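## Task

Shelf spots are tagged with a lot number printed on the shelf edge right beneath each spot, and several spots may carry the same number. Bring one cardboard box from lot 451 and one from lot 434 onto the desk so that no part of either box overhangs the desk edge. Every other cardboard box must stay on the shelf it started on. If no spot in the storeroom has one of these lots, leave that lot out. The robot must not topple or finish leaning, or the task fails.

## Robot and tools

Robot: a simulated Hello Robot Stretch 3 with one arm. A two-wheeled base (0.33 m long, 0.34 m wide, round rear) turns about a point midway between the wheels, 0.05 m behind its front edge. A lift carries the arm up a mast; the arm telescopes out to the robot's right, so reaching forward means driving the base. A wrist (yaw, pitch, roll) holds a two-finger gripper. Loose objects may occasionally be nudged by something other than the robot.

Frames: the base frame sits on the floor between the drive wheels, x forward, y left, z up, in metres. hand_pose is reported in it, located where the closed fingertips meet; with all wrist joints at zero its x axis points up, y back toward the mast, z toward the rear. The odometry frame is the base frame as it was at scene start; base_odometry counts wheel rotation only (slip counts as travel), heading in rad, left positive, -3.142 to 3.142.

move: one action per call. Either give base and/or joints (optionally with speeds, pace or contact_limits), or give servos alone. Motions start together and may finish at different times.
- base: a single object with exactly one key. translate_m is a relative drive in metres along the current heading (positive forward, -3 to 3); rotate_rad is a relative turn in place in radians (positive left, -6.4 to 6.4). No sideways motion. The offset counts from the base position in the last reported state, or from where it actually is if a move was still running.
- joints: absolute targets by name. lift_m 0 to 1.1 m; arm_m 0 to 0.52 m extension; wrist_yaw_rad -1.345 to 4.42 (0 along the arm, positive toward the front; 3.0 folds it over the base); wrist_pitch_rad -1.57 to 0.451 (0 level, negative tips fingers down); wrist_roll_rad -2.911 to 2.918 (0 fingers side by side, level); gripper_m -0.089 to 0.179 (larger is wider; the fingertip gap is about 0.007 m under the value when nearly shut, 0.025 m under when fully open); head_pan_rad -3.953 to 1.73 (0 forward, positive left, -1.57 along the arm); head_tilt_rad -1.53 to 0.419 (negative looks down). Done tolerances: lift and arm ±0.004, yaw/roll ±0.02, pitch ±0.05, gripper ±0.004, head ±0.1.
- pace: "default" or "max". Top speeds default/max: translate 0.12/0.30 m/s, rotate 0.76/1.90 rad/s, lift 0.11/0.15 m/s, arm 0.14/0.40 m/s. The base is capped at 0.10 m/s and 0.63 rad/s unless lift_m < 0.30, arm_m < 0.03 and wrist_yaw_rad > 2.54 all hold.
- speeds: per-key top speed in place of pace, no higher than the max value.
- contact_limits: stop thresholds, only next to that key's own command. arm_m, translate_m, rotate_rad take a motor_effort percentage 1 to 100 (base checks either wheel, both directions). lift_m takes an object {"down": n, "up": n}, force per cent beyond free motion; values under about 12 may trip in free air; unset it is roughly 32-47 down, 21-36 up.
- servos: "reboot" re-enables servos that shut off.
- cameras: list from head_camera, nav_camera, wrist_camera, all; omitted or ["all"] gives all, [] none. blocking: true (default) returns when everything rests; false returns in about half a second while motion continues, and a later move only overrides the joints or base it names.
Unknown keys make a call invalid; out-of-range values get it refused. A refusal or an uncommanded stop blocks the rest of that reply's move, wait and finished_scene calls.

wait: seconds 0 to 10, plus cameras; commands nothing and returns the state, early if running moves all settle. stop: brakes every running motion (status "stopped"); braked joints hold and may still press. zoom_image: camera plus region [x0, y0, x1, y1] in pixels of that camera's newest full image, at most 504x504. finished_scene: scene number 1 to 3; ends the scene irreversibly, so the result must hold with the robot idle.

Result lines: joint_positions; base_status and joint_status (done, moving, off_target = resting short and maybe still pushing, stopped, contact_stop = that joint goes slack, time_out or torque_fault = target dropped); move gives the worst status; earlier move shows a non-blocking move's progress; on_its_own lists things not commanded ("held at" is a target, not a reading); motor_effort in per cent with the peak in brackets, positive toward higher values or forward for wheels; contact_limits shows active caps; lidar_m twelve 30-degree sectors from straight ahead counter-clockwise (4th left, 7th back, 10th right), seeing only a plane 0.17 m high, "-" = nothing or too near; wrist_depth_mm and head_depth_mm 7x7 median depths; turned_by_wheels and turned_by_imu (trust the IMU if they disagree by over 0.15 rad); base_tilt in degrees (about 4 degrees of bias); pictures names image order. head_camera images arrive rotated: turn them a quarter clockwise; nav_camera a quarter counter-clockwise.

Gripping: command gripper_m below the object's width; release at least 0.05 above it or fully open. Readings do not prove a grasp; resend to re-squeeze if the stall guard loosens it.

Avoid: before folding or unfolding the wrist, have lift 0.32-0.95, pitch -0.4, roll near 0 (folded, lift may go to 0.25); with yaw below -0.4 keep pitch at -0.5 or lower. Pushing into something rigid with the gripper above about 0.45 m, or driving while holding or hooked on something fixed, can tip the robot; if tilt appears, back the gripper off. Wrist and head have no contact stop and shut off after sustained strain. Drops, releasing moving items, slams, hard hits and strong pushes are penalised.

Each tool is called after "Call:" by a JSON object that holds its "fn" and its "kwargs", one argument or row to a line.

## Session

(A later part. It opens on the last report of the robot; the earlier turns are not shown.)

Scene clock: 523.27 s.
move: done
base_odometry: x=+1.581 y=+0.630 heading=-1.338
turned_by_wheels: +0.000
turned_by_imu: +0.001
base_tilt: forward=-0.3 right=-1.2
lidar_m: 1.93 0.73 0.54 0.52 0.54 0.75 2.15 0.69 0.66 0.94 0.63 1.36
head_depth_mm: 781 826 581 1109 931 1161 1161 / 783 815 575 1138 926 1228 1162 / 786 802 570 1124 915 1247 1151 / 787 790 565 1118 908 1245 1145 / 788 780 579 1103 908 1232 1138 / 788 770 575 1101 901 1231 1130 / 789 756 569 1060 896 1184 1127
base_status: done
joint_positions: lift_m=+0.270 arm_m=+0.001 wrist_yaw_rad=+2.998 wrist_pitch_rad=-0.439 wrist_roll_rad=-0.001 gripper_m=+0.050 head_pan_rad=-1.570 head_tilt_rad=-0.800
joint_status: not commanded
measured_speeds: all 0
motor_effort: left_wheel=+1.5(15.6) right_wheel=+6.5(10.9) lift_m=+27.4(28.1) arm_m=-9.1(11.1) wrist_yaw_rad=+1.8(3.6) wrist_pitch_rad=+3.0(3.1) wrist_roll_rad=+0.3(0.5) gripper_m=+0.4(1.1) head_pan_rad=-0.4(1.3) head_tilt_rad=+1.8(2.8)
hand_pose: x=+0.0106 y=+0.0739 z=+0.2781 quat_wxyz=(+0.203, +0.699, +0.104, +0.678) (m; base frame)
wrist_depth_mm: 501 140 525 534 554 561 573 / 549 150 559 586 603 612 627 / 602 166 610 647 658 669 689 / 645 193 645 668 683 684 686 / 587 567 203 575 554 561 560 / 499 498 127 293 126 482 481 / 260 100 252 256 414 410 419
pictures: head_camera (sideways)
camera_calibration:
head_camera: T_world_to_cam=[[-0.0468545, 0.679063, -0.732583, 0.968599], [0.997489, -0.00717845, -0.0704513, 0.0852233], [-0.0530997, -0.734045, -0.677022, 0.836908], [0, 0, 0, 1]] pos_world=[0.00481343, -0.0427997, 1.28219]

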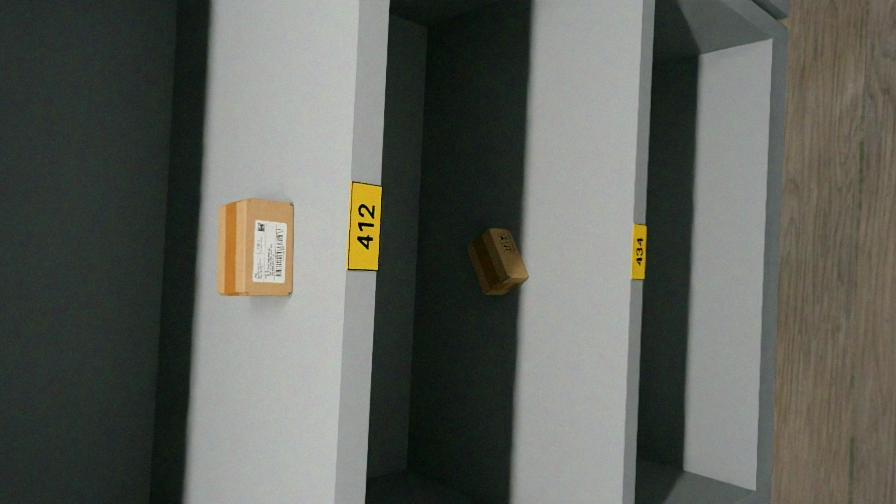

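Call:
{"fn": "move", "kwargs": {
  "joints": {"lift_m": 0.62},
  "base": {"translate_m": -0.185},
  "pace": "max",
  "cameras": []
}}

Call:
{"fn": "move", "kwargs": {
  "joints": {"wrist_yaw_rad": 0.53, "wrist_pitch_rad": -0.42, "gripper_m": 0.179},
  "pace": "max",
  "cameras": []
}}

Call:
{"fn": "move", "kwargs": {
  "joints": {"wrist_pitch_rad": -0.52, "arm_m": 0.29},
  "cameras": ["head_camera", "wrist_camera"]
}}

Scene clock: 592.00 s.
move: done
base_odometry: x=+1.538 y=+0.810 heading=-1.337
turned_by_wheels: +0.000
turned_by_imu: -0.001
base_tilt: forward=-0.4 right=-1.2
lidar_m: 1.94 0.73 0.54 0.52 0.55 0.75 2.16 1.29 0.55 0.94 0.81 0.76
head_depth_mm: 756 735 581 720 776 1178 1158 / 783 814 576 1037 898 1067 1138 / 782 801 570 1126 915 1247 392 / 784 792 563 1116 913 1239 1143 / 785 782 561 1112 903 1239 448 / 787 772 575 1104 901 1232 1131 / 789 759 569 1085 894 1216 1133
base_status: done
joint_positions: lift_m=+0.620 arm_m=+0.001 wrist_yaw_rad=+2.998 wrist_pitch_rad=-0.438 wrist_roll_rad=-0.001 gripper_m=+0.050 head_pan_rad=-1.570 head_tilt_rad=-0.800
joint_status: all done
measured_speeds: all 0
motor_effort: left_wheel=+2.4(13.5) right_wheel=-7.2(14.2) lift_m=+28.2(34.3) arm_m=-7.3(8.6) wrist_yaw_rad=+1.8(2.7) wrist_pitch_rad=+2.8(3.1) wrist_roll_rad=+0.2(0.5) gripper_m=+0.4(1.1) head_pan_rad=-0.5(1.5) head_tilt_rad=+1.9(2.8)
hand_pose: x=+0.0106 y=+0.0740 z=+0.6282 quat_wxyz=(+0.203, +0.699, +0.104, +0.678) (m; base frame)
wrist_depth_mm: 504 139 525 536 551 560 578 / 550 150 569 594 610 617 641 / 607 165 609 643 675 682 700 / 662 193 671 730 737 766 796 / 743 766 203 794 789 861 912 / 832 846 127 874 127 910 905 / 822 100 291 819 782 769 796
pictures: none
No camera images: "cameras" was empty.

Scene clock: 593.83 s.
move: done
base_odometry: x=+1.538 y=+0.810 heading=-1.337
turned_by_wheels: +0.000
turned_by_imu: +0.000
base_tilt: forward=-0.1 right=-1.3
lidar_m: 1.94 0.74 0.54 0.52 0.54 0.75 2.16 1.29 0.55 0.94 0.81 0.76
head_depth_mm: 756 734 582 719 773 1184 1161 / 780 812 574 1044 899 1064 1130 / 781 803 570 1121 919 1245 391 / 785 792 564 1120 913 1202 486 / 786 782 559 1110 906 1227 481 / 788 769 575 1097 900 1227 1106 / 787 757 566 1089 896 1221 1112
base_status: not commanded
joint_positions: lift_m=+0.620 arm_m=+0.001 wrist_yaw_rad=+0.533 wrist_pitch_rad=-0.438 wrist_roll_rad=-0.001 gripper_m=+0.179 head_pan_rad=-1.570 head_tilt_rad=-0.800
joint_status: all done
measured_speeds: all 0
motor_effort: left_wheel=+2.1(2.7) right_wheel=-7.4(8.5) lift_m=+23.3(28.0) arm_m=-6.7(7.7) wrist_yaw_rad=-3.3(8.5) wrist_pitch_rad=+2.8(5.8) wrist_roll_rad=+0.3(0.4) gripper_m=+1.0(83.4) head_pan_rad=-1.1(1.5) head_tilt_rad=+1.9(2.3)
hand_pose: x=+0.0912 y=-0.3366 z=+0.6281 quat_wxyz=(+0.707, +0.330, -0.625, +0.033) (m; base frame)
wrist_depth_mm: 859 531 683 779 701 609 538 / - 558 628 629 509 613 562 / - 605 482 465 458 457 448 / - 709 730 402 368 365 364 / - 724 - - 329 315 304 / 119 142 828 805 798 771 121 / 119 800 798 720 712 699 108
pictures: none
No camera images: "cameras" was empty.

Scene clock: 597.20 s.
move: done
base_odometry: x=+1.538 y=+0.810 heading=-1.337
turned_by_wheels: +0.000
turned_by_imu: +0.000
base_tilt: forward=-0.4 right=-1.1
lidar_m: 1.94 0.73 0.54 0.52 0.55 0.75 2.16 1.29 0.55 0.94 0.81 0.76
head_depth_mm: 757 734 580 718 774 1178 1159 / 781 816 575 1038 902 480 398 / 783 803 569 1121 594 1204 1129 / 784 788 564 1113 635 1240 1144 / 784 778 560 1107 861 1231 1144 / 786 770 574 1098 896 1232 1130 / 785 755 569 1085 897 1222 1132
base_status: not commanded
joint_positions: lift_m=+0.620 arm_m=+0.290 wrist_yaw_rad=+0.533 wrist_pitch_rad=-0.531 wrist_roll_rad=-0.001 gripper_m=+0.179 head_pan_rad=-1.570 head_tilt_rad=-0.800
joint_status: all done
measured_speeds: all 0
motor_effort: left_wheel=+2.1(2.9) right_wheel=-7.8(8.3) lift_m=+26.4(27.1) arm_m=+12.7(15.0) wrist_yaw_rad=-3.6(4.6) wrist_pitch_rad=+1.5(3.5) wrist_roll_rad=+0.2(0.6) gripper_m=+0.9(1.4) head_pan_rad=-1.1(1.9) head_tilt_rad=+1.2(2.4)
hand_pose: x=+0.0846 y=-0.6148 z=+0.6082 quat_wxyz=(+0.708, +0.359, -0.609, +0.001) (m; base frame)
wrist_depth_mm: 451 536 570 491 420 365 325 / 460 492 477 471 441 394 350 / 391 386 380 287 375 369 353 / 324 318 307 279 314 310 305 / 275 266 270 269 267 265 262 / 119 226 235 236 235 227 121 / 119 206 210 209 207 206 108
pictures: head_camera (sideways), wrist_camera
camera_calibration:
head_camera: T_world_to_cam=[[-0.0468549, 0.679063, -0.732583, 0.968599], [0.997489, -0.00717786, -0.0704513, 0.0852233], [-0.0530992, -0.734045, -0.677021, 0.836908], [0, 0, 0, 1]] pos_world=[0.00481345, -0.0427997, 1.28219]
wrist_camera: T_world_to_cam=[[-0.8432, -0.536822, -0.0289047, -0.234529], [-0.340996, 0.575629, -0.743218, 0.867301], [0.415614, -0.616826, -0.668424, 0.158296], [0, 0, 0, 1]] pos_world=[0.0322006, -0.527503, 0.743623]

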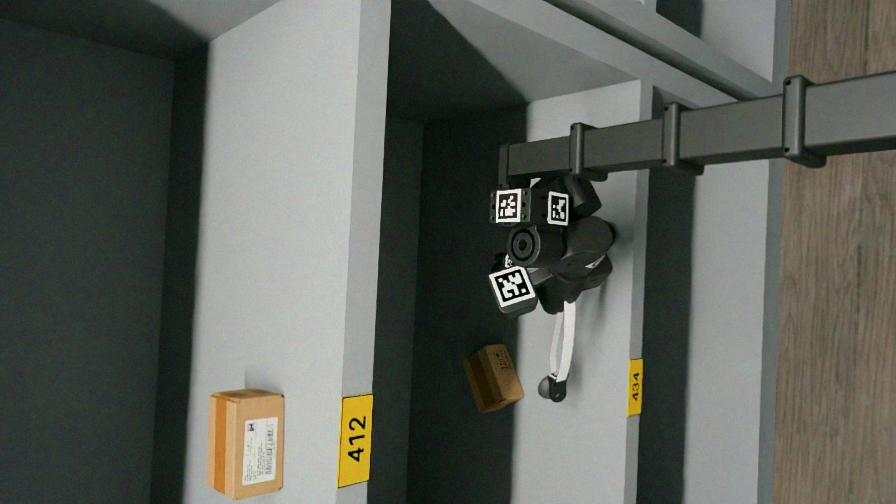

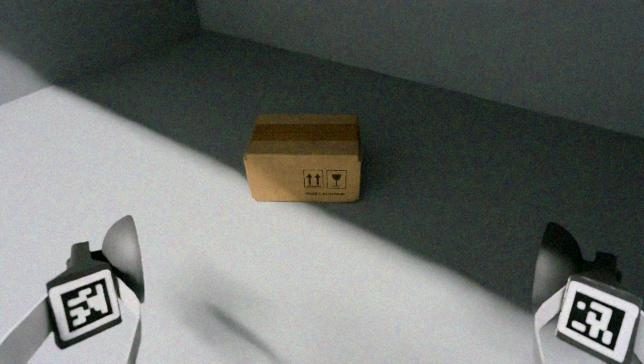

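Call:
{"fn": "move", "kwargs": {
  "base": {"translate_m": 0.048},
  "joints": {"arm_m": 0.3165, "lift_m": 0.572},
  "cameras": ["wrist_camera"]
}}

Scene clock: 616.00 s.
move: done
base_odometry: x=+1.549 y=+0.763 heading=-1.337
turned_by_wheels: +0.000
turned_by_imu: +0.000
base_tilt: forward=-0.2 right=-1.1
lidar_m: 1.94 0.73 0.54 0.52 0.54 0.75 2.16 1.32 0.58 0.94 0.75 0.73
head_depth_mm: 780 802 582 851 832 979 1157 / 783 812 576 1104 926 994 459 / 783 802 570 1128 638 1173 1108 / 787 790 565 1110 694 1246 1145 / 785 780 559 1100 859 1237 1136 / 791 766 575 1097 901 1230 1131 / 788 755 569 1086 893 1222 1126
base_status: done
joint_positions: lift_m=+0.572 arm_m=+0.317 wrist_yaw_rad=+0.533 wrist_pitch_rad=-0.532 wrist_roll_rad=-0.001 gripper_m=+0.179 head_pan_rad=-1.570 head_tilt_rad=-0.800
joint_status: all done
measured_speeds: all 0
motor_effort: left_wheel=+6.0(11.5) right_wheel=+2.5(8.2) lift_m=+23.6(29.7) arm_m=+12.5(14.6) wrist_yaw_rad=-3.0(4.3) wrist_pitch_rad=+1.7(1.8) wrist_roll_rad=+0.0(0.4) gripper_m=+0.6(1.2) head_pan_rad=-1.0(1.9) head_tilt_rad=+0.8(2.1)
hand_pose: x=+0.0845 y=-0.6413 z=+0.5601 quat_wxyz=(+0.708, +0.359, -0.609, +0.000) (m; base frame)
wrist_depth_mm: 408 468 489 448 390 344 304 / 374 371 368 362 359 351 319 / 300 297 292 199 214 284 282 / 247 245 241 215 225 237 236 / 211 203 208 206 206 204 202 / 119 174 182 180 179 174 122 / 115 160 161 160 159 159 108
pictures: wrist_camera
camera_calibration:
wrist_camera: T_world_to_cam=[[-0.843297, -0.536668, -0.0289233, -0.25006], [-0.341107, 0.576036, -0.742852, 0.846805], [0.415326, -0.616579, -0.668831, 0.110263], [0, 0, 0, 1]] pos_world=[0.032181, -0.554003, 0.695565]

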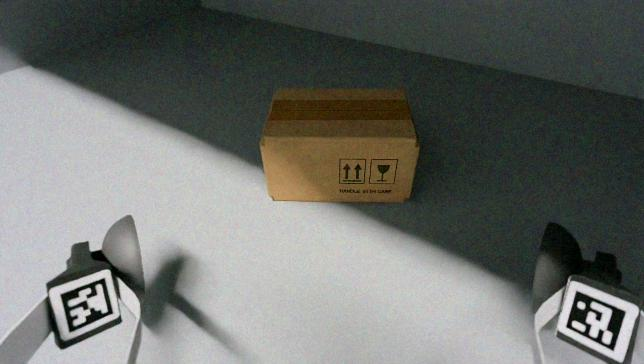

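Call:
{"fn": "move", "kwargs": {
  "base": {"translate_m": 0.045},
  "joints": {"arm_m": 0.393},
  "speeds": {"translate_m": 0.04, "arm_m": 0.068},
  "contact_limits": {"arm_m": 35},
  "cameras": ["wrist_camera"]
}}

Scene clock: 635.23 s.
move: done
base_odometry: x=+1.560 y=+0.719 heading=-1.337
turned_by_wheels: +0.000
turned_by_imu: +0.000
base_tilt: forward=-0.3 right=-1.2
lidar_m: 1.93 0.73 0.54 0.52 0.54 0.75 2.15 1.33 0.60 0.94 0.69 0.70
head_depth_mm: 784 825 582 970 895 1022 1161 / 782 816 576 1132 926 1125 452 / 786 804 569 1125 659 1174 1107 / 786 793 564 1113 849 1247 1141 / 788 783 558 1106 887 1242 1148 / 788 770 576 1102 901 1226 1139 / 790 758 568 1088 895 1218 1132
base_status: done
joint_positions: lift_m=+0.572 arm_m=+0.393 wrist_yaw_rad=+0.533 wrist_pitch_rad=-0.532 wrist_roll_rad=-0.001 gripper_m=+0.179 head_pan_rad=-1.570 head_tilt_rad=-0.800
joint_status: all done
measured_speeds: all 0
motor_effort: left_wheel=+4.4(10.5) right_wheel=+6.3(9.5) lift_m=+25.9(26.1) arm_m=+13.3(15.0) wrist_yaw_rad=-3.0(4.8) wrist_pitch_rad=+1.8(1.8) wrist_roll_rad=+0.4(0.4) gripper_m=+0.6(1.2) head_pan_rad=-1.2(2.1) head_tilt_rad=+0.8(2.1)
contact_limits: arm_m 35 (drawing in: default 31, maximum 55; extending or still: default 40, maximum 69)
hand_pose: x=+0.0845 y=-0.7178 z=+0.5601 quat_wxyz=(+0.708, +0.359, -0.609, +0.000) (m; base frame)
wrist_depth_mm: 369 440 435 372 316 276 244 / 365 371 366 360 337 298 261 / 299 296 292 290 285 284 272 / 247 245 244 165 238 237 234 / 211 203 198 142 141 204 201 / 119 174 140 130 129 174 121 / 115 159 158 154 152 158 108
pictures: wrist_camera
camera_calibration:
wrist_camera: T_world_to_cam=[[-0.843299, -0.536667, -0.0289233, -0.291113], [-0.341106, 0.576037, -0.742851, 0.890871], [0.415324, -0.61658, -0.668831, 0.0630954], [0, 0, 0, 1]] pos_world=[0.0321808, -0.630502, 0.695565]

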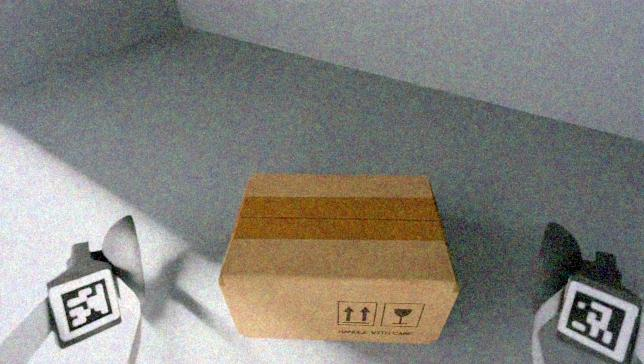

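Call:
{"fn": "move", "kwargs": {
  "joints": {"gripper_m": 0.07},
  "cameras": []
}}

Call:
{"fn": "move", "kwargs": {
  "joints": {"gripper_m": 0.048},
  "cameras": ["wrist_camera"]
}}

Scene clock: 642.27 s.
move: done
base_odometry: x=+1.560 y=+0.719 heading=-1.337
turned_by_wheels: +0.000
turned_by_imu: +0.000
base_tilt: forward=-0.5 right=-1.2
lidar_m: 1.93 0.74 0.54 0.52 0.54 0.75 2.16 1.32 0.60 0.94 0.69 0.70
head_depth_mm: 784 829 580 972 897 1018 1160 / 780 816 578 1136 923 1126 452 / 783 803 569 1127 659 1173 1107 / 785 791 564 1122 848 1241 1145 / 787 779 558 1109 885 1233 1140 / 783 771 574 1094 901 1229 1136 / 790 759 569 1085 895 1222 1131
base_status: not commanded
joint_positions: lift_m=+0.572 arm_m=+0.393 wrist_yaw_rad=+0.532 wrist_pitch_rad=-0.532 wrist_roll_rad=-0.001 gripper_m=+0.070 head_pan_rad=-1.570 head_tilt_rad=-0.800
joint_status: all done
measured_speeds: all 0
motor_effort: left_wheel=+3.9(4.6) right_wheel=+6.7(7.4) lift_m=+27.6(28.9) arm_m=+13.0(13.8) wrist_yaw_rad=-2.4(4.0) wrist_pitch_rad=+1.8(1.8) wrist_roll_rad=+0.3(0.5) gripper_m=-9.9(83.3) head_pan_rad=-1.5(2.1) head_tilt_rad=+0.7(1.7)
contact_limits: arm_m 35 (drawing in: default 31, maximum 55; extending or still: default 40, maximum 69)
hand_pose: x=+0.0843 y=-0.7179 z=+0.5601 quat_wxyz=(+0.708, +0.359, -0.609, +0.000) (m; base frame)
wrist_depth_mm: 373 441 433 368 314 275 243 / 366 371 367 363 334 298 261 / 299 295 293 290 285 285 271 / 247 247 237 166 170 237 235 / 213 210 150 142 144 203 202 / 184 175 132 138 134 127 177 / 163 155 158 157 157 120 158
pictures: none
No camera images: "cameras" was empty.

Scene clock: 643.00 s.
move: done
base_odometry: x=+1.560 y=+0.719 heading=-1.337
turned_by_wheels: +0.000
turned_by_imu: +0.000
base_tilt: forward=-0.2 right=-1.0
lidar_m: 1.94 0.73 0.54 0.52 0.54 0.75 2.16 1.32 0.60 0.94 0.69 0.70
head_depth_mm: 786 828 582 974 898 1018 1165 / 783 817 575 1136 923 1129 452 / 784 805 571 1124 660 1176 1106 / 786 789 563 1120 848 1238 1143 / 787 780 559 1104 882 1238 1141 / 790 768 575 1106 898 1227 1132 / 790 757 570 1091 893 1217 1125
base_status: not commanded
joint_positions: lift_m=+0.572 arm_m=+0.393 wrist_yaw_rad=+0.532 wrist_pitch_rad=-0.532 wrist_roll_rad=-0.001 gripper_m=+0.049 head_pan_rad=-1.570 head_tilt_rad=-0.800
joint_status: all done
measured_speeds: all 0
motor_effort: left_wheel=+4.1(4.5) right_wheel=+6.3(7.2) lift_m=+28.3(28.9) arm_m=+13.3(13.8) wrist_yaw_rad=-1.8(3.1) wrist_pitch_rad=+1.7(1.7) wrist_roll_rad=+0.2(0.5) gripper_m=-16.7(84.1) head_pan_rad=-1.2(2.0) head_tilt_rad=+0.6(1.3)
contact_limits: arm_m 35 (drawing in: default 31, maximum 55; extending or still: default 40, maximum 69)
hand_pose: x=+0.0843 y=-0.7179 z=+0.5601 quat_wxyz=(+0.708, +0.359, -0.609, +0.000) (m; base frame)
wrist_depth_mm: 375 447 432 371 316 275 244 / 367 374 368 364 336 297 260 / 300 296 294 290 289 284 272 / 248 245 237 165 170 235 235 / 211 210 150 141 144 204 203 / 184 178 133 140 133 127 178 / 164 155 159 157 156 120 158
pictures: wrist_camera
camera_calibration:
wrist_camera: T_world_to_cam=[[-0.844002, -0.535559, -0.0289229, -0.290533], [-0.340342, 0.576474, -0.742863, 0.89113], [0.41452, -0.617135, -0.668818, 0.0627707], [0, 0, 0, 1]] pos_world=[0.0320593, -0.630572, 0.695567]

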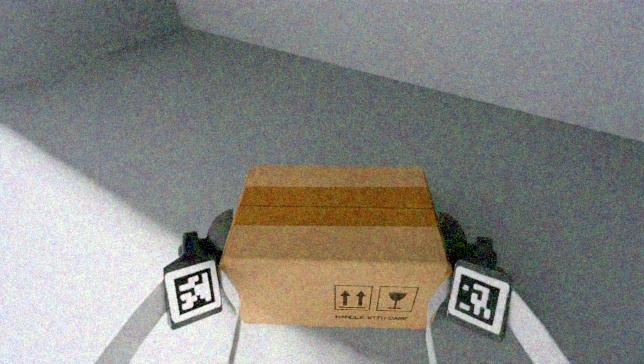

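Call:
{"fn": "move", "kwargs": {
  "joints": {"gripper_m": 0.043},
  "cameras": []
}}

Call:
{"fn": "move", "kwargs": {
  "joints": {"lift_m": 0.64},
  "speeds": {"lift_m": 0.06},
  "cameras": ["wrist_camera"]
}}

Call:
{"fn": "move", "kwargs": {
  "joints": {"arm_m": 0.0},
  "cameras": ["wrist_camera", "head_camera"]
}}

Scene clock: 650.13 s.
move: done
base_odometry: x=+1.560 y=+0.719 heading=-1.337
turned_by_wheels: +0.000
turned_by_imu: +0.000
base_tilt: forward=-0.4 right=-1.2
lidar_m: 1.93 0.73 0.54 0.52 0.54 0.75 2.15 1.32 0.60 0.94 0.69 0.70
head_depth_mm: 778 830 582 975 899 1025 1164 / 783 815 574 1133 926 1133 451 / 784 803 571 1121 662 1171 1102 / 784 789 565 1112 846 1235 1148 / 784 779 558 1112 884 1232 1140 / 787 768 576 1101 900 1228 1135 / 787 757 568 1093 889 1215 1130
base_status: not commanded
joint_positions: lift_m=+0.572 arm_m=+0.393 wrist_yaw_rad=+0.532 wrist_pitch_rad=-0.531 wrist_roll_rad=-0.001 gripper_m=+0.044 head_pan_rad=-1.570 head_tilt_rad=-0.800
joint_status: all done
measured_speeds: all 0
motor_effort: left_wheel=+4.1(4.4) right_wheel=+6.4(7.2) lift_m=+30.1(30.5) arm_m=+12.4(13.6) wrist_yaw_rad=-1.7(3.0) wrist_pitch_rad=+1.6(1.8) wrist_roll_rad=+0.1(0.4) gripper_m=-18.4(50.2) head_pan_rad=-1.4(2.1) head_tilt_rad=+0.4(1.1)
contact_limits: arm_m 35 (drawing in: default 31, maximum 55; extending or still: default 40, maximum 69)
hand_pose: x=+0.0843 y=-0.7180 z=+0.5602 quat_wxyz=(+0.708, +0.358, -0.609, +0.000) (m; base frame)
wrist_depth_mm: 371 443 434 371 316 273 243 / 370 375 368 364 334 298 261 / 300 297 293 291 287 283 271 / 247 246 237 165 170 239 235 / 211 210 150 141 144 205 202 / 185 175 134 140 132 127 178 / 164 156 160 157 157 119 158
pictures: none
No camera images: "cameras" was empty.

Scene clock: 651.87 s.
move: done
base_odometry: x=+1.560 y=+0.719 heading=-1.337
turned_by_wheels: +0.000
turned_by_imu: +0.000
base_tilt: forward=-0.2 right=-1.3
lidar_m: 1.94 0.73 0.54 0.52 0.54 0.75 2.15 1.32 0.60 0.94 0.69 0.70
head_depth_mm: 782 825 582 970 896 1019 1161 / 783 815 576 1138 902 452 380 / 783 805 571 664 851 1221 1126 / 786 793 565 723 892 1237 1147 / 787 779 558 1013 902 1239 1134 / 785 773 575 1097 897 1226 1142 / 788 759 568 1093 890 1219 1134
base_status: not commanded
joint_positions: lift_m=+0.640 arm_m=+0.393 wrist_yaw_rad=+0.532 wrist_pitch_rad=-0.539 wrist_roll_rad=-0.001 gripper_m=+0.044 head_pan_rad=-1.570 head_tilt_rad=-0.800
joint_status: all done
measured_speeds: all 0
motor_effort: left_wheel=+4.0(4.4) right_wheel=+6.6(7.4) lift_m=+29.2(33.9) arm_m=+12.8(13.5) wrist_yaw_rad=-2.5(3.6) wrist_pitch_rad=+3.1(3.3) wrist_roll_rad=+0.0(0.4) gripper_m=-17.6(18.6) head_pan_rad=-1.4(2.3) head_tilt_rad=+1.2(1.7)
contact_limits: arm_m 35 (drawing in: default 31, maximum 55; extending or still: default 40, maximum 69)
hand_pose: x=+0.0837 y=-0.7170 z=+0.6265 quat_wxyz=(+0.708, +0.361, -0.608, -0.003) (m; base frame)
wrist_depth_mm: 373 454 449 369 315 276 244 / 391 470 492 411 344 299 263 / 396 418 412 407 374 324 283 / 348 347 345 173 327 331 305 / 300 295 151 143 146 289 286 / 261 254 134 142 135 126 250 / 236 220 224 219 217 119 225
pictures: wrist_camera
camera_calibration:
wrist_camera: T_world_to_cam=[[-0.844114, -0.53537, -0.0291708, -0.288274], [-0.343098, 0.581168, -0.737921, 0.940268], [0.412014, -0.612881, -0.674257, 0.114724], [0, 0, 0, 1]] pos_world=[0.0320008, -0.630474, 0.762788]

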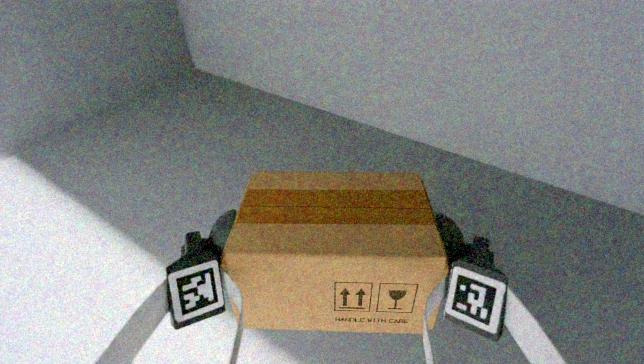

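Scene clock: 655.97 s.
move: done
base_odometry: x=+1.560 y=+0.719 heading=-1.337
turned_by_wheels: +0.000
turned_by_imu: +0.000
base_tilt: forward=-0.3 right=-1.3
lidar_m: 1.94 0.73 0.54 0.52 0.55 0.75 2.16 1.32 0.60 0.94 0.69 0.70
head_depth_mm: 783 828 583 970 895 1014 1156 / 784 817 576 1133 928 1211 382 / 783 805 570 1127 920 1243 378 / 786 793 565 1116 913 1240 478 / 787 780 560 1105 904 654 477 / 785 769 575 1097 898 1209 1130 / 789 758 571 1091 895 1224 1129
base_status: not commanded
joint_positions: lift_m=+0.640 arm_m=+0.001 wrist_yaw_rad=+0.532 wrist_pitch_rad=-0.539 wrist_roll_rad=-0.001 gripper_m=+0.044 head_pan_rad=-1.570 head_tilt_rad=-0.800
joint_status: all done
measured_speeds: all 0
motor_effort: left_wheel=+3.9(4.6) right_wheel=+6.6(7.7) lift_m=+27.7(29.4) arm_m=-12.8(14.7) wrist_yaw_rad=-0.9(3.2) wrist_pitch_rad=+3.2(3.3) wrist_roll_rad=+0.1(0.5) gripper_m=-17.3(18.5) head_pan_rad=-1.3(2.2) head_tilt_rad=+0.4(1.7)
hand_pose: x=+0.0836 y=-0.3245 z=+0.6264 quat_wxyz=(+0.708, +0.361, -0.607, -0.003) (m; base frame)
wrist_depth_mm: - 476 576 683 657 603 556 / - 525 516 512 503 500 490 / - - 496 413 403 401 397 / - - 651 173 336 337 334 / - - 148 143 147 304 287 / 884 125 134 142 135 126 744 / 798 748 751 695 667 122 693
pictures: head_camera (sideways), wrist_camera
camera_calibration:
head_camera: T_world_to_cam=[[-0.046855, 0.679063, -0.732583, 0.968599], [0.997489, -0.00717774, -0.0704513, 0.0852233], [-0.0530991, -0.734045, -0.677022, 0.836908], [0, 0, 0, 1]] pos_world=[0.00481346, -0.0427997, 1.28219]
wrist_camera: T_world_to_cam=[[-0.844123, -0.535355, -0.0291903, -0.078166], [-0.343316, 0.581539, -0.737528, 0.711943], [0.411814, -0.612542, -0.674686, 0.355606], [0, 0, 0, 1]] pos_world=[0.031996, -0.238045, 0.762718]

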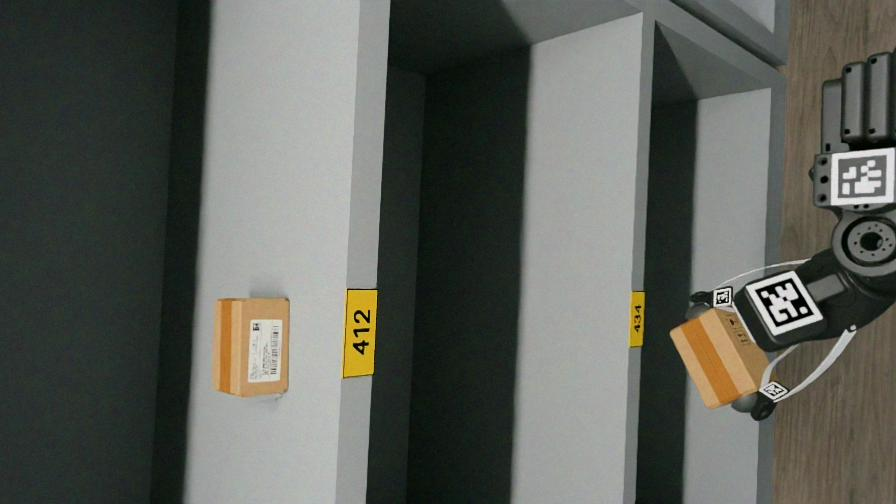

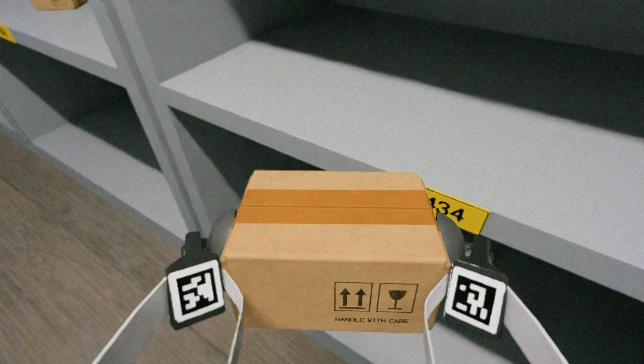

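Call:
{"fn": "move", "kwargs": {
  "base": {"translate_m": -1.3},
  "joints": {"lift_m": 0.88},
  "pace": "max",
  "cameras": []
}}

Call:
{"fn": "move", "kwargs": {
  "base": {"translate_m": -0.54},
  "cameras": []
}}

Call:
{"fn": "move", "kwargs": {
  "base": {"rotate_rad": 1.59},
  "cameras": ["head_camera"]
}}

Scene clock: 694.67 s.
move: done
base_odometry: x=+1.259 y=+1.984 heading=-1.337
turned_by_wheels: +0.000
turned_by_imu: -0.001
base_tilt: forward=-0.2 right=-1.2
lidar_m: 1.92 0.76 0.56 0.54 0.56 0.77 1.05 1.10 1.51 0.47 0.97 0.97
head_depth_mm: 2805 3031 2544 1955 1645 - 1124 / 2759 3141 2534 1942 1669 - 1113 / 2681 3041 2517 1924 1574 - - / 745 452 518 641 728 306 1099 / 774 780 558 1110 309 312 1140 / 774 767 553 1098 474 1171 1133 / 775 758 546 1088 896 1221 1129
base_status: done
joint_positions: lift_m=+0.880 arm_m=+0.001 wrist_yaw_rad=+0.532 wrist_pitch_rad=-0.540 wrist_roll_rad=-0.001 gripper_m=+0.044 head_pan_rad=-1.570 head_tilt_rad=-0.800
joint_status: all done
measured_speeds: all 0
motor_effort: left_wheel=-0.6(10.1) right_wheel=-10.5(14.1) lift_m=+24.8(34.9) arm_m=-11.7(13.4) wrist_yaw_rad=-1.1(3.6) wrist_pitch_rad=+3.3(3.4) wrist_roll_rad=+0.3(0.6) gripper_m=-17.9(18.5) head_pan_rad=-2.0(2.9) head_tilt_rad=-0.5(1.6)
hand_pose: x=+0.0836 y=-0.3244 z=+0.8663 quat_wxyz=(+0.708, +0.361, -0.607, -0.003) (m; base frame)
wrist_depth_mm: - - 965 827 715 613 360 / 1000 - - 913 769 665 213 / - 839 861 859 805 726 211 / - 779 698 173 679 667 235 / - - 148 143 147 298 - / - 124 134 142 135 126 - / - 989 - 158 157 122 -
pictures: none
No camera images: "cameras" was empty.

Scene clock: 701.17 s.
move: done
base_odometry: x=+1.134 y=+2.509 heading=-1.337
turned_by_wheels: +0.000
turned_by_imu: +0.000
base_tilt: forward=-0.4 right=-1.3
lidar_m: 2.02 0.77 0.57 0.55 0.57 0.53 0.52 0.54 0.75 2.11 0.71 0.69
head_depth_mm: 1560 1517 1466 1433 1399 - 1116 / 2369 2277 2182 1876 1662 - 1109 / 2812 3136 2522 1904 1578 - - / 2793 3147 2493 1913 1560 305 1102 / 2770 3078 2442 1903 309 312 1140 / 2798 3086 2405 1884 475 1250 1133 / 2703 3043 2397 1866 1480 1297 1129
base_status: done
joint_positions: lift_m=+0.880 arm_m=+0.001 wrist_yaw_rad=+0.532 wrist_pitch_rad=-0.540 wrist_roll_rad=-0.001 gripper_m=+0.044 head_pan_rad=-1.570 head_tilt_rad=-0.800
joint_status: not commanded
measured_speeds: all 0
motor_effort: left_wheel=-6.2(10.0) right_wheel=-5.3(14.8) lift_m=+25.2(26.4) arm_m=-11.7(12.4) wrist_yaw_rad=-1.1(3.4) wrist_pitch_rad=+3.3(3.4) wrist_roll_rad=+0.1(0.4) gripper_m=-17.7(18.4) head_pan_rad=-2.5(3.1) head_tilt_rad=-0.9(1.5)
hand_pose: x=+0.0836 y=-0.3244 z=+0.8663 quat_wxyz=(+0.708, +0.361, -0.607, -0.003) (m; base frame)
wrist_depth_mm: - 469 - - - - - / - 519 - - - - - / 971 837 - - - - - / - 773 166 173 - - - / - - 149 142 146 - - / - 124 134 142 135 126 - / - 974 - - 975 122 -
pictures: none
No camera images: "cameras" was empty.

Scene clock: 704.80 s.
move: done
base_odometry: x=+1.134 y=+2.509 heading=+0.252
turned_by_wheels: +1.590
turned_by_imu: +1.564
base_tilt: forward=-0.4 right=-1.2
lidar_m: 0.54 0.57 0.53 0.52 0.54 0.74 2.16 0.71 0.69 2.00 0.76 0.56
head_depth_mm: 1768 1406 1468 1730 1546 - 1124 / 2735 2295 2375 1828 1623 - 1112 / 3607 3360 2491 1939 1569 - - / 3664 3494 2488 1913 1565 306 1096 / 3638 3249 2448 1901 309 311 1138 / 2239 2316 2237 1883 476 1247 1131 / 1509 1555 1592 1632 1485 1299 1129
base_status: done
joint_positions: lift_m=+0.880 arm_m=+0.001 wrist_yaw_rad=+0.532 wrist_pitch_rad=-0.540 wrist_roll_rad=-0.001 gripper_m=+0.044 head_pan_rad=-1.570 head_tilt_rad=-0.800
joint_status: not commanded
measured_speeds: all 0
motor_effort: left_wheel=-8.4(12.7) right_wheel=+8.6(12.1) lift_m=+25.9(26.3) arm_m=-13.0(13.5) wrist_yaw_rad=-2.3(3.4) wrist_pitch_rad=+3.2(3.4) wrist_roll_rad=+0.2(0.4) gripper_m=-17.7(18.3) head_pan_rad=-2.6(3.1) head_tilt_rad=-0.8(1.7)
hand_pose: x=+0.0836 y=-0.3244 z=+0.8663 quat_wxyz=(+0.708, +0.361, -0.607, -0.003) (m; base frame)
wrist_depth_mm: 425 504 651 889 - - - / 442 532 694 - - - - / 457 564 762 - - - - / 487 600 731 173 - - - / 518 638 149 142 146 - - / 556 125 134 142 135 126 - / 557 685 970 983 975 122 -
pictures: head_camera (sideways)
camera_calibration:
head_camera: T_world_to_cam=[[-0.0468546, 0.679063, -0.732583, 0.968599], [0.997489, -0.00717821, -0.0704513, 0.0852233], [-0.0530995, -0.734045, -0.677022, 0.836908], [0, 0, 0, 1]] pos_world=[0.00481344, -0.0427997, 1.28219]

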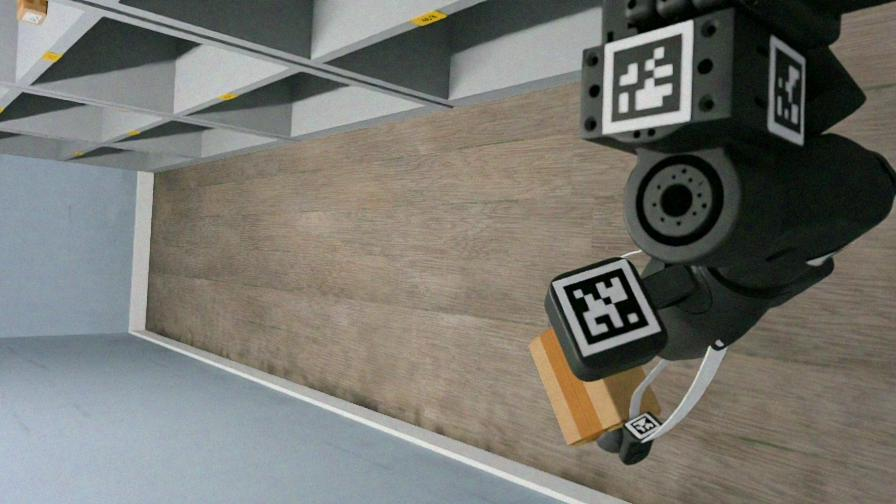

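Call:
{"fn": "move", "kwargs": {
  "base": {"translate_m": -1.3},
  "cameras": []
}}

Call:
{"fn": "move", "kwargs": {
  "base": {"translate_m": -0.74},
  "cameras": []
}}

Call:
{"fn": "move", "kwargs": {
  "base": {"rotate_rad": -1.59},
  "cameras": ["nav_camera", "head_camera"]
}}

Scene clock: 731.13 s.
move: done
base_odometry: x=-0.125 y=+2.185 heading=+0.253
turned_by_wheels: +0.000
turned_by_imu: -0.001
base_tilt: forward=-0.5 right=-1.2
lidar_m: 1.84 0.75 0.56 0.54 0.56 0.77 1.93 1.72 2.11 1.36 0.61 0.70
head_depth_mm: 3561 3651 2541 1982 1630 - 1118 / 3502 3603 2527 1924 1670 - 1113 / 3609 3537 2496 1928 1585 - - / 3627 3504 2462 1924 1559 306 1104 / 2887 3028 2361 1899 309 311 1141 / 1494 1585 1628 1694 476 1252 1131 / 1020 1046 1076 1106 1071 1177 1131
base_status: done
joint_positions: lift_m=+0.880 arm_m=+0.001 wrist_yaw_rad=+0.532 wrist_pitch_rad=-0.540 wrist_roll_rad=-0.001 gripper_m=+0.044 head_pan_rad=-1.570 head_tilt_rad=-0.800
joint_status: not commanded
measured_speeds: all 0
motor_effort: left_wheel=-3.5(12.5) right_wheel=-7.7(11.6) lift_m=+28.0(28.1) arm_m=-8.4(12.5) wrist_yaw_rad=-2.6(3.7) wrist_pitch_rad=+3.3(3.4) wrist_roll_rad=+0.2(0.5) gripper_m=-17.9(18.5) head_pan_rad=-2.9(3.7) head_tilt_rad=-1.6(2.3)
hand_pose: x=+0.0836 y=-0.3244 z=+0.8663 quat_wxyz=(+0.708, +0.361, -0.607, -0.003) (m; base frame)
wrist_depth_mm: - 445 422 578 941 - - / - 487 464 653 - - - / - - 508 719 - - - / - - 174 173 - - - / - - 149 143 146 - - / - 124 133 142 135 126 - / - 989 - - 979 122 -
pictures: none
No camera images: "cameras" was empty.

Scene clock: 739.63 s.
move: done
base_odometry: x=-0.842 y=+2.000 heading=+0.252
turned_by_wheels: +0.000
turned_by_imu: +0.000
base_tilt: forward=-0.3 right=-1.1
lidar_m: 2.01 0.77 0.57 0.55 0.57 0.79 1.19 1.24 1.13 3.73 1.55 1.21
head_depth_mm: 3538 1586 1281 1913 1640 - 1124 / 3643 3196 2538 1949 1658 - 1118 / 3625 3546 2488 1920 1574 - - / 3540 3494 2463 1906 1559 306 1093 / 3620 3392 2430 1892 309 311 1128 / 3565 3414 2439 1884 476 1248 1132 / 3107 3008 2394 1862 1537 1297 1130
base_status: done
joint_positions: lift_m=+0.880 arm_m=+0.001 wrist_yaw_rad=+0.532 wrist_pitch_rad=-0.540 wrist_roll_rad=-0.001 gripper_m=+0.044 head_pan_rad=-1.570 head_tilt_rad=-0.800
joint_status: not commanded
measured_speeds: all 0
motor_effort: left_wheel=-8.6(12.7) right_wheel=-1.8(12.1) lift_m=+27.9(28.8) arm_m=-6.7(9.0) wrist_yaw_rad=-1.6(3.4) wrist_pitch_rad=+3.3(3.4) wrist_roll_rad=+0.2(0.5) gripper_m=-17.9(18.3) head_pan_rad=-2.6(3.6) head_tilt_rad=-1.2(2.6)
hand_pose: x=+0.0836 y=-0.3244 z=+0.8663 quat_wxyz=(+0.708, +0.361, -0.607, -0.003) (m; base frame)
wrist_depth_mm: 922 - - - - - - / 932 - - - - - - / - - - - - - - / - - - 172 - - - / - - 150 143 146 - - / - 124 134 142 135 126 - / - 991 991 981 990 122 -
pictures: none
No camera images: "cameras" was empty.

Scene clock: 743.27 s.
move: done
base_odometry: x=-0.841 y=+2.000 heading=-1.337
turned_by_wheels: -1.590
turned_by_imu: -1.565
base_tilt: forward=-0.3 right=-1.2
lidar_m: 3.73 1.56 1.21 2.07 0.77 0.57 0.55 0.58 0.79 1.19 1.24 1.13
head_depth_mm: 992 1131 1315 1480 1481 - 1122 / 991 1140 1307 1572 1667 - 1108 / 998 1135 1309 1569 1574 - - / 999 1136 1314 1571 1558 305 1098 / 1004 1140 1322 1571 309 311 1135 / 1006 1138 1320 1568 476 1255 1130 / 1007 1144 1322 1581 1529 1294 1129
base_status: done
joint_positions: lift_m=+0.880 arm_m=+0.001 wrist_yaw_rad=+0.532 wrist_pitch_rad=-0.540 wrist_roll_rad=-0.001 gripper_m=+0.044 head_pan_rad=-1.570 head_tilt_rad=-0.800
joint_status: not commanded
measured_speeds: all 0
motor_effort: left_wheel=+7.9(12.8) right_wheel=-10.2(12.7) lift_m=+27.9(29.3) arm_m=-13.0(13.2) wrist_yaw_rad=-2.6(2.9) wrist_pitch_rad=+3.4(3.4) wrist_roll_rad=+0.3(0.5) gripper_m=-17.8(18.4) head_pan_rad=-2.8(3.7) head_tilt_rad=-1.8(3.0)
hand_pose: x=+0.0836 y=-0.3244 z=+0.8663 quat_wxyz=(+0.708, +0.361, -0.607, -0.003) (m; base frame)
wrist_depth_mm: - - - - - - - / - - - - - - - / - - - - - - - / - - - 173 - - - / - - 150 143 146 - - / - 124 134 142 135 126 - / - 999 1000 992 972 123 -
pictures: head_camera (sideways), nav_camera (sideways)
camera_calibration:
head_camera: T_world_to_cam=[[-0.0467351, 0.679071, -0.732583, 0.968599], [0.997488, -0.00735373, -0.0704513, 0.0852233], [-0.0532286, -0.734036, -0.677022, 0.836909], [0, 0, 0, 1]] pos_world=[0.00480591, -0.0427995, 1.28219]
nav_camera: T_world_to_cam=[[0.0175069, -0.698577, 0.715321, -0.887473], [-0.999791, -0.0198133, 0.00511957, 0.0496142], [0.0105965, -0.71526, -0.698778, 0.862474], [0, 0, 0, 1]] pos_world=[0.0560015, -0.00209169, 1.23725]

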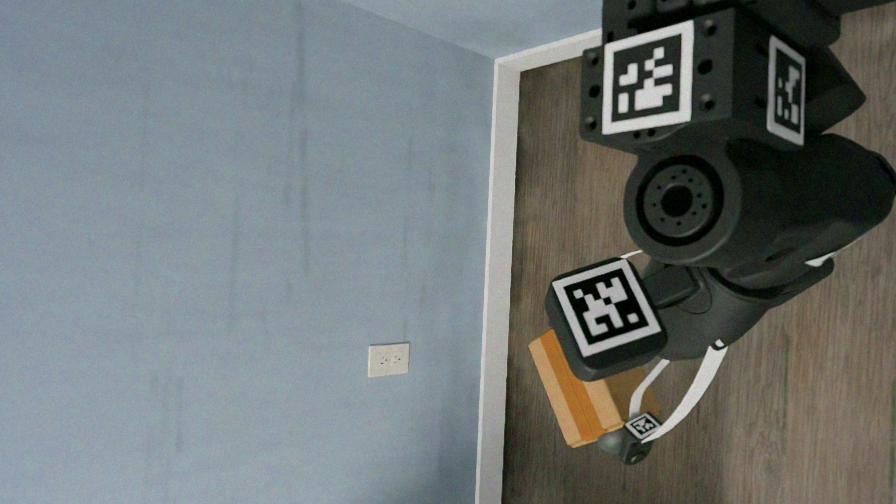

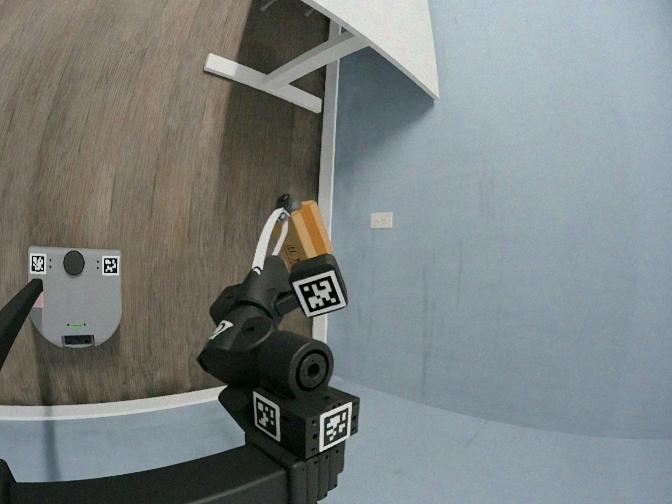

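Call:
{"fn": "move", "kwargs": {
  "base": {"translate_m": 1.3},
  "joints": {"head_tilt_rad": -0.7},
  "cameras": ["head_camera", "wrist_camera"]
}}

Scene clock: 762.30 s.
move: done
base_odometry: x=-0.540 y=+0.735 heading=-1.337
turned_by_wheels: +0.000
turned_by_imu: +0.000
base_tilt: forward=-0.4 right=-1.2
lidar_m: 2.45 1.53 1.13 1.09 1.14 1.91 1.84 1.69 0.84 0.68 0.66 1.11
head_depth_mm: 996 1110 1233 979 766 - - / 993 1112 1214 970 761 - - / 995 1112 1213 962 750 654 - / 999 1109 1219 953 748 644 - / 999 1118 1218 950 740 297 316 / 1000 1118 1212 938 738 449 1154 / 999 1127 1203 928 733 653 1161
base_status: done
joint_positions: lift_m=+0.880 arm_m=+0.001 wrist_yaw_rad=+0.532 wrist_pitch_rad=-0.540 wrist_roll_rad=-0.001 gripper_m=+0.044 head_pan_rad=-1.570 head_tilt_rad=-0.700
joint_status: all done
measured_speeds: all 0
motor_effort: left_wheel=+7.3(12.1) right_wheel=+2.9(10.6) lift_m=+30.0(30.8) arm_m=-3.0(11.3) wrist_yaw_rad=-1.6(3.4) wrist_pitch_rad=+3.3(3.4) wrist_roll_rad=+0.2(0.5) gripper_m=-17.7(18.3) head_pan_rad=-1.7(3.1) head_tilt_rad=+2.8(5.4)
hand_pose: x=+0.0836 y=-0.3244 z=+0.8663 quat_wxyz=(+0.708, +0.361, -0.607, -0.003) (m; base frame)
wrist_depth_mm: - - - - - - - / - 562 - - - - - / - - - - - - - / - - 173 172 165 - - / - - 150 142 146 - - / - 124 133 142 135 123 - / - 988 - 977 979 119 272
pictures: head_camera (sideways), wrist_camera
camera_calibration:
head_camera: T_world_to_cam=[[-0.046683, 0.602586, -0.796688, 1.05215], [0.997493, -0.014345, -0.0692996, 0.0837329], [-0.0531875, -0.797925, -0.600405, 0.737246], [0, 0, 0, 1]] pos_world=[0.00480699, -0.0445451, 1.28669]
wrist_camera: T_world_to_cam=[[-0.844132, -0.535339, -0.0292109, -0.0711366], [-0.343545, 0.581928, -0.737113, 0.888579], [0.411604, -0.612186, -0.675137, 0.51804], [0, 0, 0, 1]] pos_world=[0.031991, -0.238035, 1.00265]

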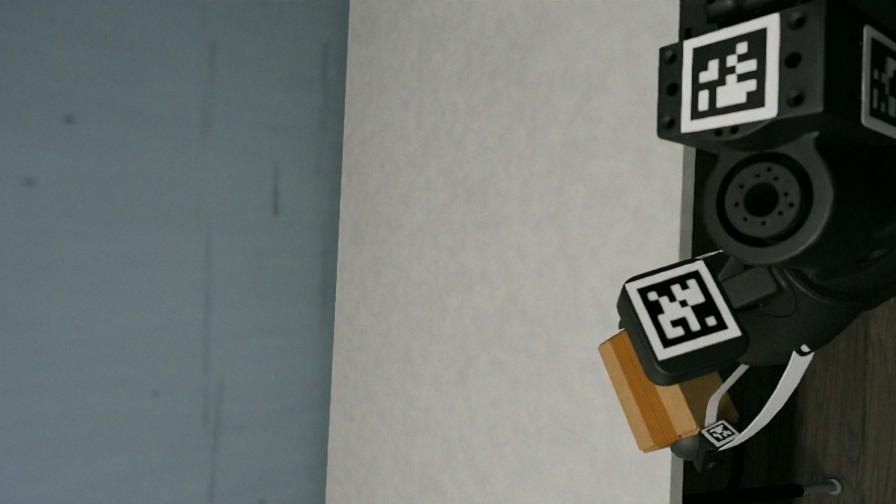

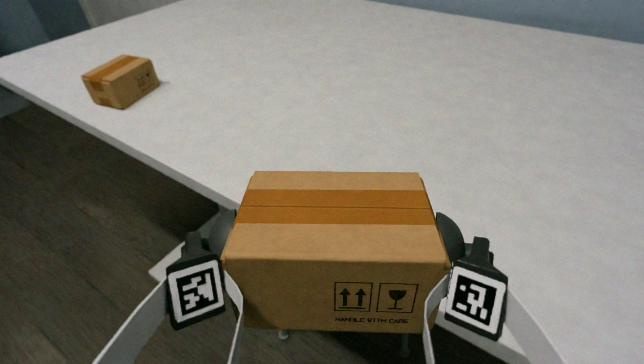

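Call:
{"fn": "move", "kwargs": {
  "joints": {"arm_m": 0.22},
  "cameras": []
}}

Call:
{"fn": "move", "kwargs": {
  "joints": {"lift_m": 0.785},
  "cameras": []
}}

Call:
{"fn": "move", "kwargs": {
  "joints": {"lift_m": 0.742},
  "speeds": {"lift_m": 0.02},
  "contact_limits": {"lift_m": {"down": 14}},
  "cameras": ["wrist_camera"]
}}

Scene clock: 777.23 s.
move: done
base_odometry: x=-0.540 y=+0.735 heading=-1.337
turned_by_wheels: +0.000
turned_by_imu: +0.000
base_tilt: forward=-0.3 right=-1.2
lidar_m: 2.45 1.54 1.13 1.09 1.14 1.91 1.84 1.69 0.84 0.68 0.66 1.11
head_depth_mm: 995 1114 1224 363 - - 1173 / 996 1115 1215 361 719 1280 1199 / 993 1107 1214 375 711 1296 1193 / 994 1111 1217 398 685 1295 1185 / 997 1109 1226 629 724 1285 1182 / 998 1116 1222 939 737 1278 1174 / 1001 1119 1209 928 733 1044 1149
base_status: not commanded
joint_positions: lift_m=+0.880 arm_m=+0.220 wrist_yaw_rad=+0.532 wrist_pitch_rad=-0.540 wrist_roll_rad=-0.001 gripper_m=+0.044 head_pan_rad=-1.570 head_tilt_rad=-0.700
joint_status: all done
measured_speeds: all 0
motor_effort: left_wheel=+6.9(7.6) right_wheel=+2.6(3.9) lift_m=+31.0(31.2) arm_m=+13.1(14.7) wrist_yaw_rad=-2.1(3.1) wrist_pitch_rad=+3.3(3.4) wrist_roll_rad=+0.2(0.5) gripper_m=-17.6(18.4) head_pan_rad=-0.7(2.0) head_tilt_rad=+4.1(4.1)
hand_pose: x=+0.0836 y=-0.5438 z=+0.8663 quat_wxyz=(+0.708, +0.361, -0.607, -0.003) (m; base frame)
wrist_depth_mm: - - - - - - - / - - - - - - - / - - - - - - - / - - 166 172 164 - - / - - 149 142 146 - - / - 124 133 142 135 123 - / - 272 273 270 268 122 275
pictures: none
No camera images: "cameras" was empty.

Scene clock: 778.93 s.
move: done
base_odometry: x=-0.540 y=+0.735 heading=-1.337
turned_by_wheels: +0.000
turned_by_imu: +0.000
base_tilt: forward=-0.2 right=-1.2
lidar_m: 2.45 1.53 1.13 1.09 1.13 1.91 1.84 1.69 0.84 0.68 0.66 1.11
head_depth_mm: 994 1109 1226 984 762 322 - / 995 1111 1224 975 386 331 1153 / 1002 1107 1214 961 453 1298 1190 / 1000 1114 1211 957 461 1302 1188 / 999 1119 1217 945 683 1284 1184 / 1000 1119 1217 934 716 1284 1173 / 996 1126 1205 931 734 1041 1154
base_status: not commanded
joint_positions: lift_m=+0.785 arm_m=+0.220 wrist_yaw_rad=+0.532 wrist_pitch_rad=-0.540 wrist_roll_rad=-0.001 gripper_m=+0.044 head_pan_rad=-1.570 head_tilt_rad=-0.700
joint_status: all done
measured_speeds: all 0
motor_effort: left_wheel=+7.1(7.4) right_wheel=+2.5(3.6) lift_m=+24.0(28.2) arm_m=+10.8(13.3) wrist_yaw_rad=-2.6(3.4) wrist_pitch_rad=+3.2(3.4) wrist_roll_rad=+0.3(0.5) gripper_m=-17.7(18.2) head_pan_rad=-0.5(1.2) head_tilt_rad=+2.3(3.1)
hand_pose: x=+0.0836 y=-0.5438 z=+0.7713 quat_wxyz=(+0.708, +0.361, -0.607, -0.003) (m; base frame)
wrist_depth_mm: - - - - - - - / - - - - - - - / - - - - - - - / 275 272 262 172 257 271 269 / 243 242 151 143 145 234 232 / 213 207 134 142 135 126 204 / 192 180 183 178 177 120 183
pictures: none
No camera images: "cameras" was empty.

Scene clock: 781.47 s.
move: done
base_odometry: x=-0.540 y=+0.735 heading=-1.337
turned_by_wheels: +0.000
turned_by_imu: +0.000
base_tilt: forward=-0.3 right=-1.2
lidar_m: 2.45 1.53 1.13 1.09 1.14 1.91 1.84 1.69 0.84 0.68 0.66 1.10
head_depth_mm: 997 1119 1230 983 766 660 298 / 995 1114 1218 977 456 370 318 / 995 1118 1219 967 458 1308 1195 / 999 1116 1225 955 482 1297 1191 / 997 1120 1220 948 613 1277 1180 / 1004 1117 1212 940 718 1280 1181 / 1000 1117 1210 931 733 1048 1159
base_status: not commanded
joint_positions: lift_m=+0.742 arm_m=+0.220 wrist_yaw_rad=+0.532 wrist_pitch_rad=-0.469 wrist_roll_rad=-0.001 gripper_m=+0.044 head_pan_rad=-1.570 head_tilt_rad=-0.700
joint_status: all done
measured_speeds: all 0
on_its_own: wrist_pitch_rad is at rest, and its effort (-9.9) is outside its rest range (-8 to +12)
motor_effort: left_wheel=+6.6(7.4) right_wheel=+2.7(3.8) lift_m=+15.5(26.5) arm_m=+6.8(10.6) wrist_yaw_rad=-1.5(3.2) wrist_pitch_rad=-9.9(10.2) wrist_roll_rad=+0.3(0.4) gripper_m=-17.7(18.3) head_pan_rad=-0.4(1.3) head_tilt_rad=+2.6(3.0)
contact_limits: lift_m down 14 (down: maximum 72; up: maximum 65)
hand_pose: x=+0.0888 y=-0.5527 z=+0.7434 quat_wxyz=(+0.707, +0.339, -0.620, +0.022) (m; base frame)
wrist_depth_mm: - - - - - - - / - - - - - - - / - - - - - - 274 / 255 253 243 166 228 245 243 / 213 212 145 140 139 206 205 / 183 177 133 143 135 126 176 / 164 152 158 157 155 122 152
pictures: wrist_camera
camera_calibration:
wrist_camera: T_world_to_cam=[[-0.84309, -0.537107, -0.0267424, -0.195432], [-0.316096, 0.535175, -0.783371, 0.938811], [0.435066, -0.652, -0.620978, 0.228812], [0, 0, 0, 1]] pos_world=[0.0324393, -0.458211, 0.872299]

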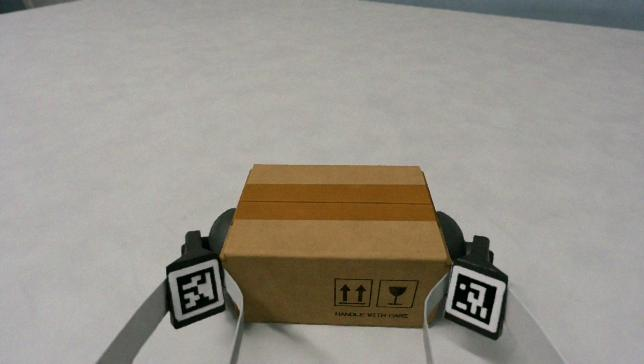

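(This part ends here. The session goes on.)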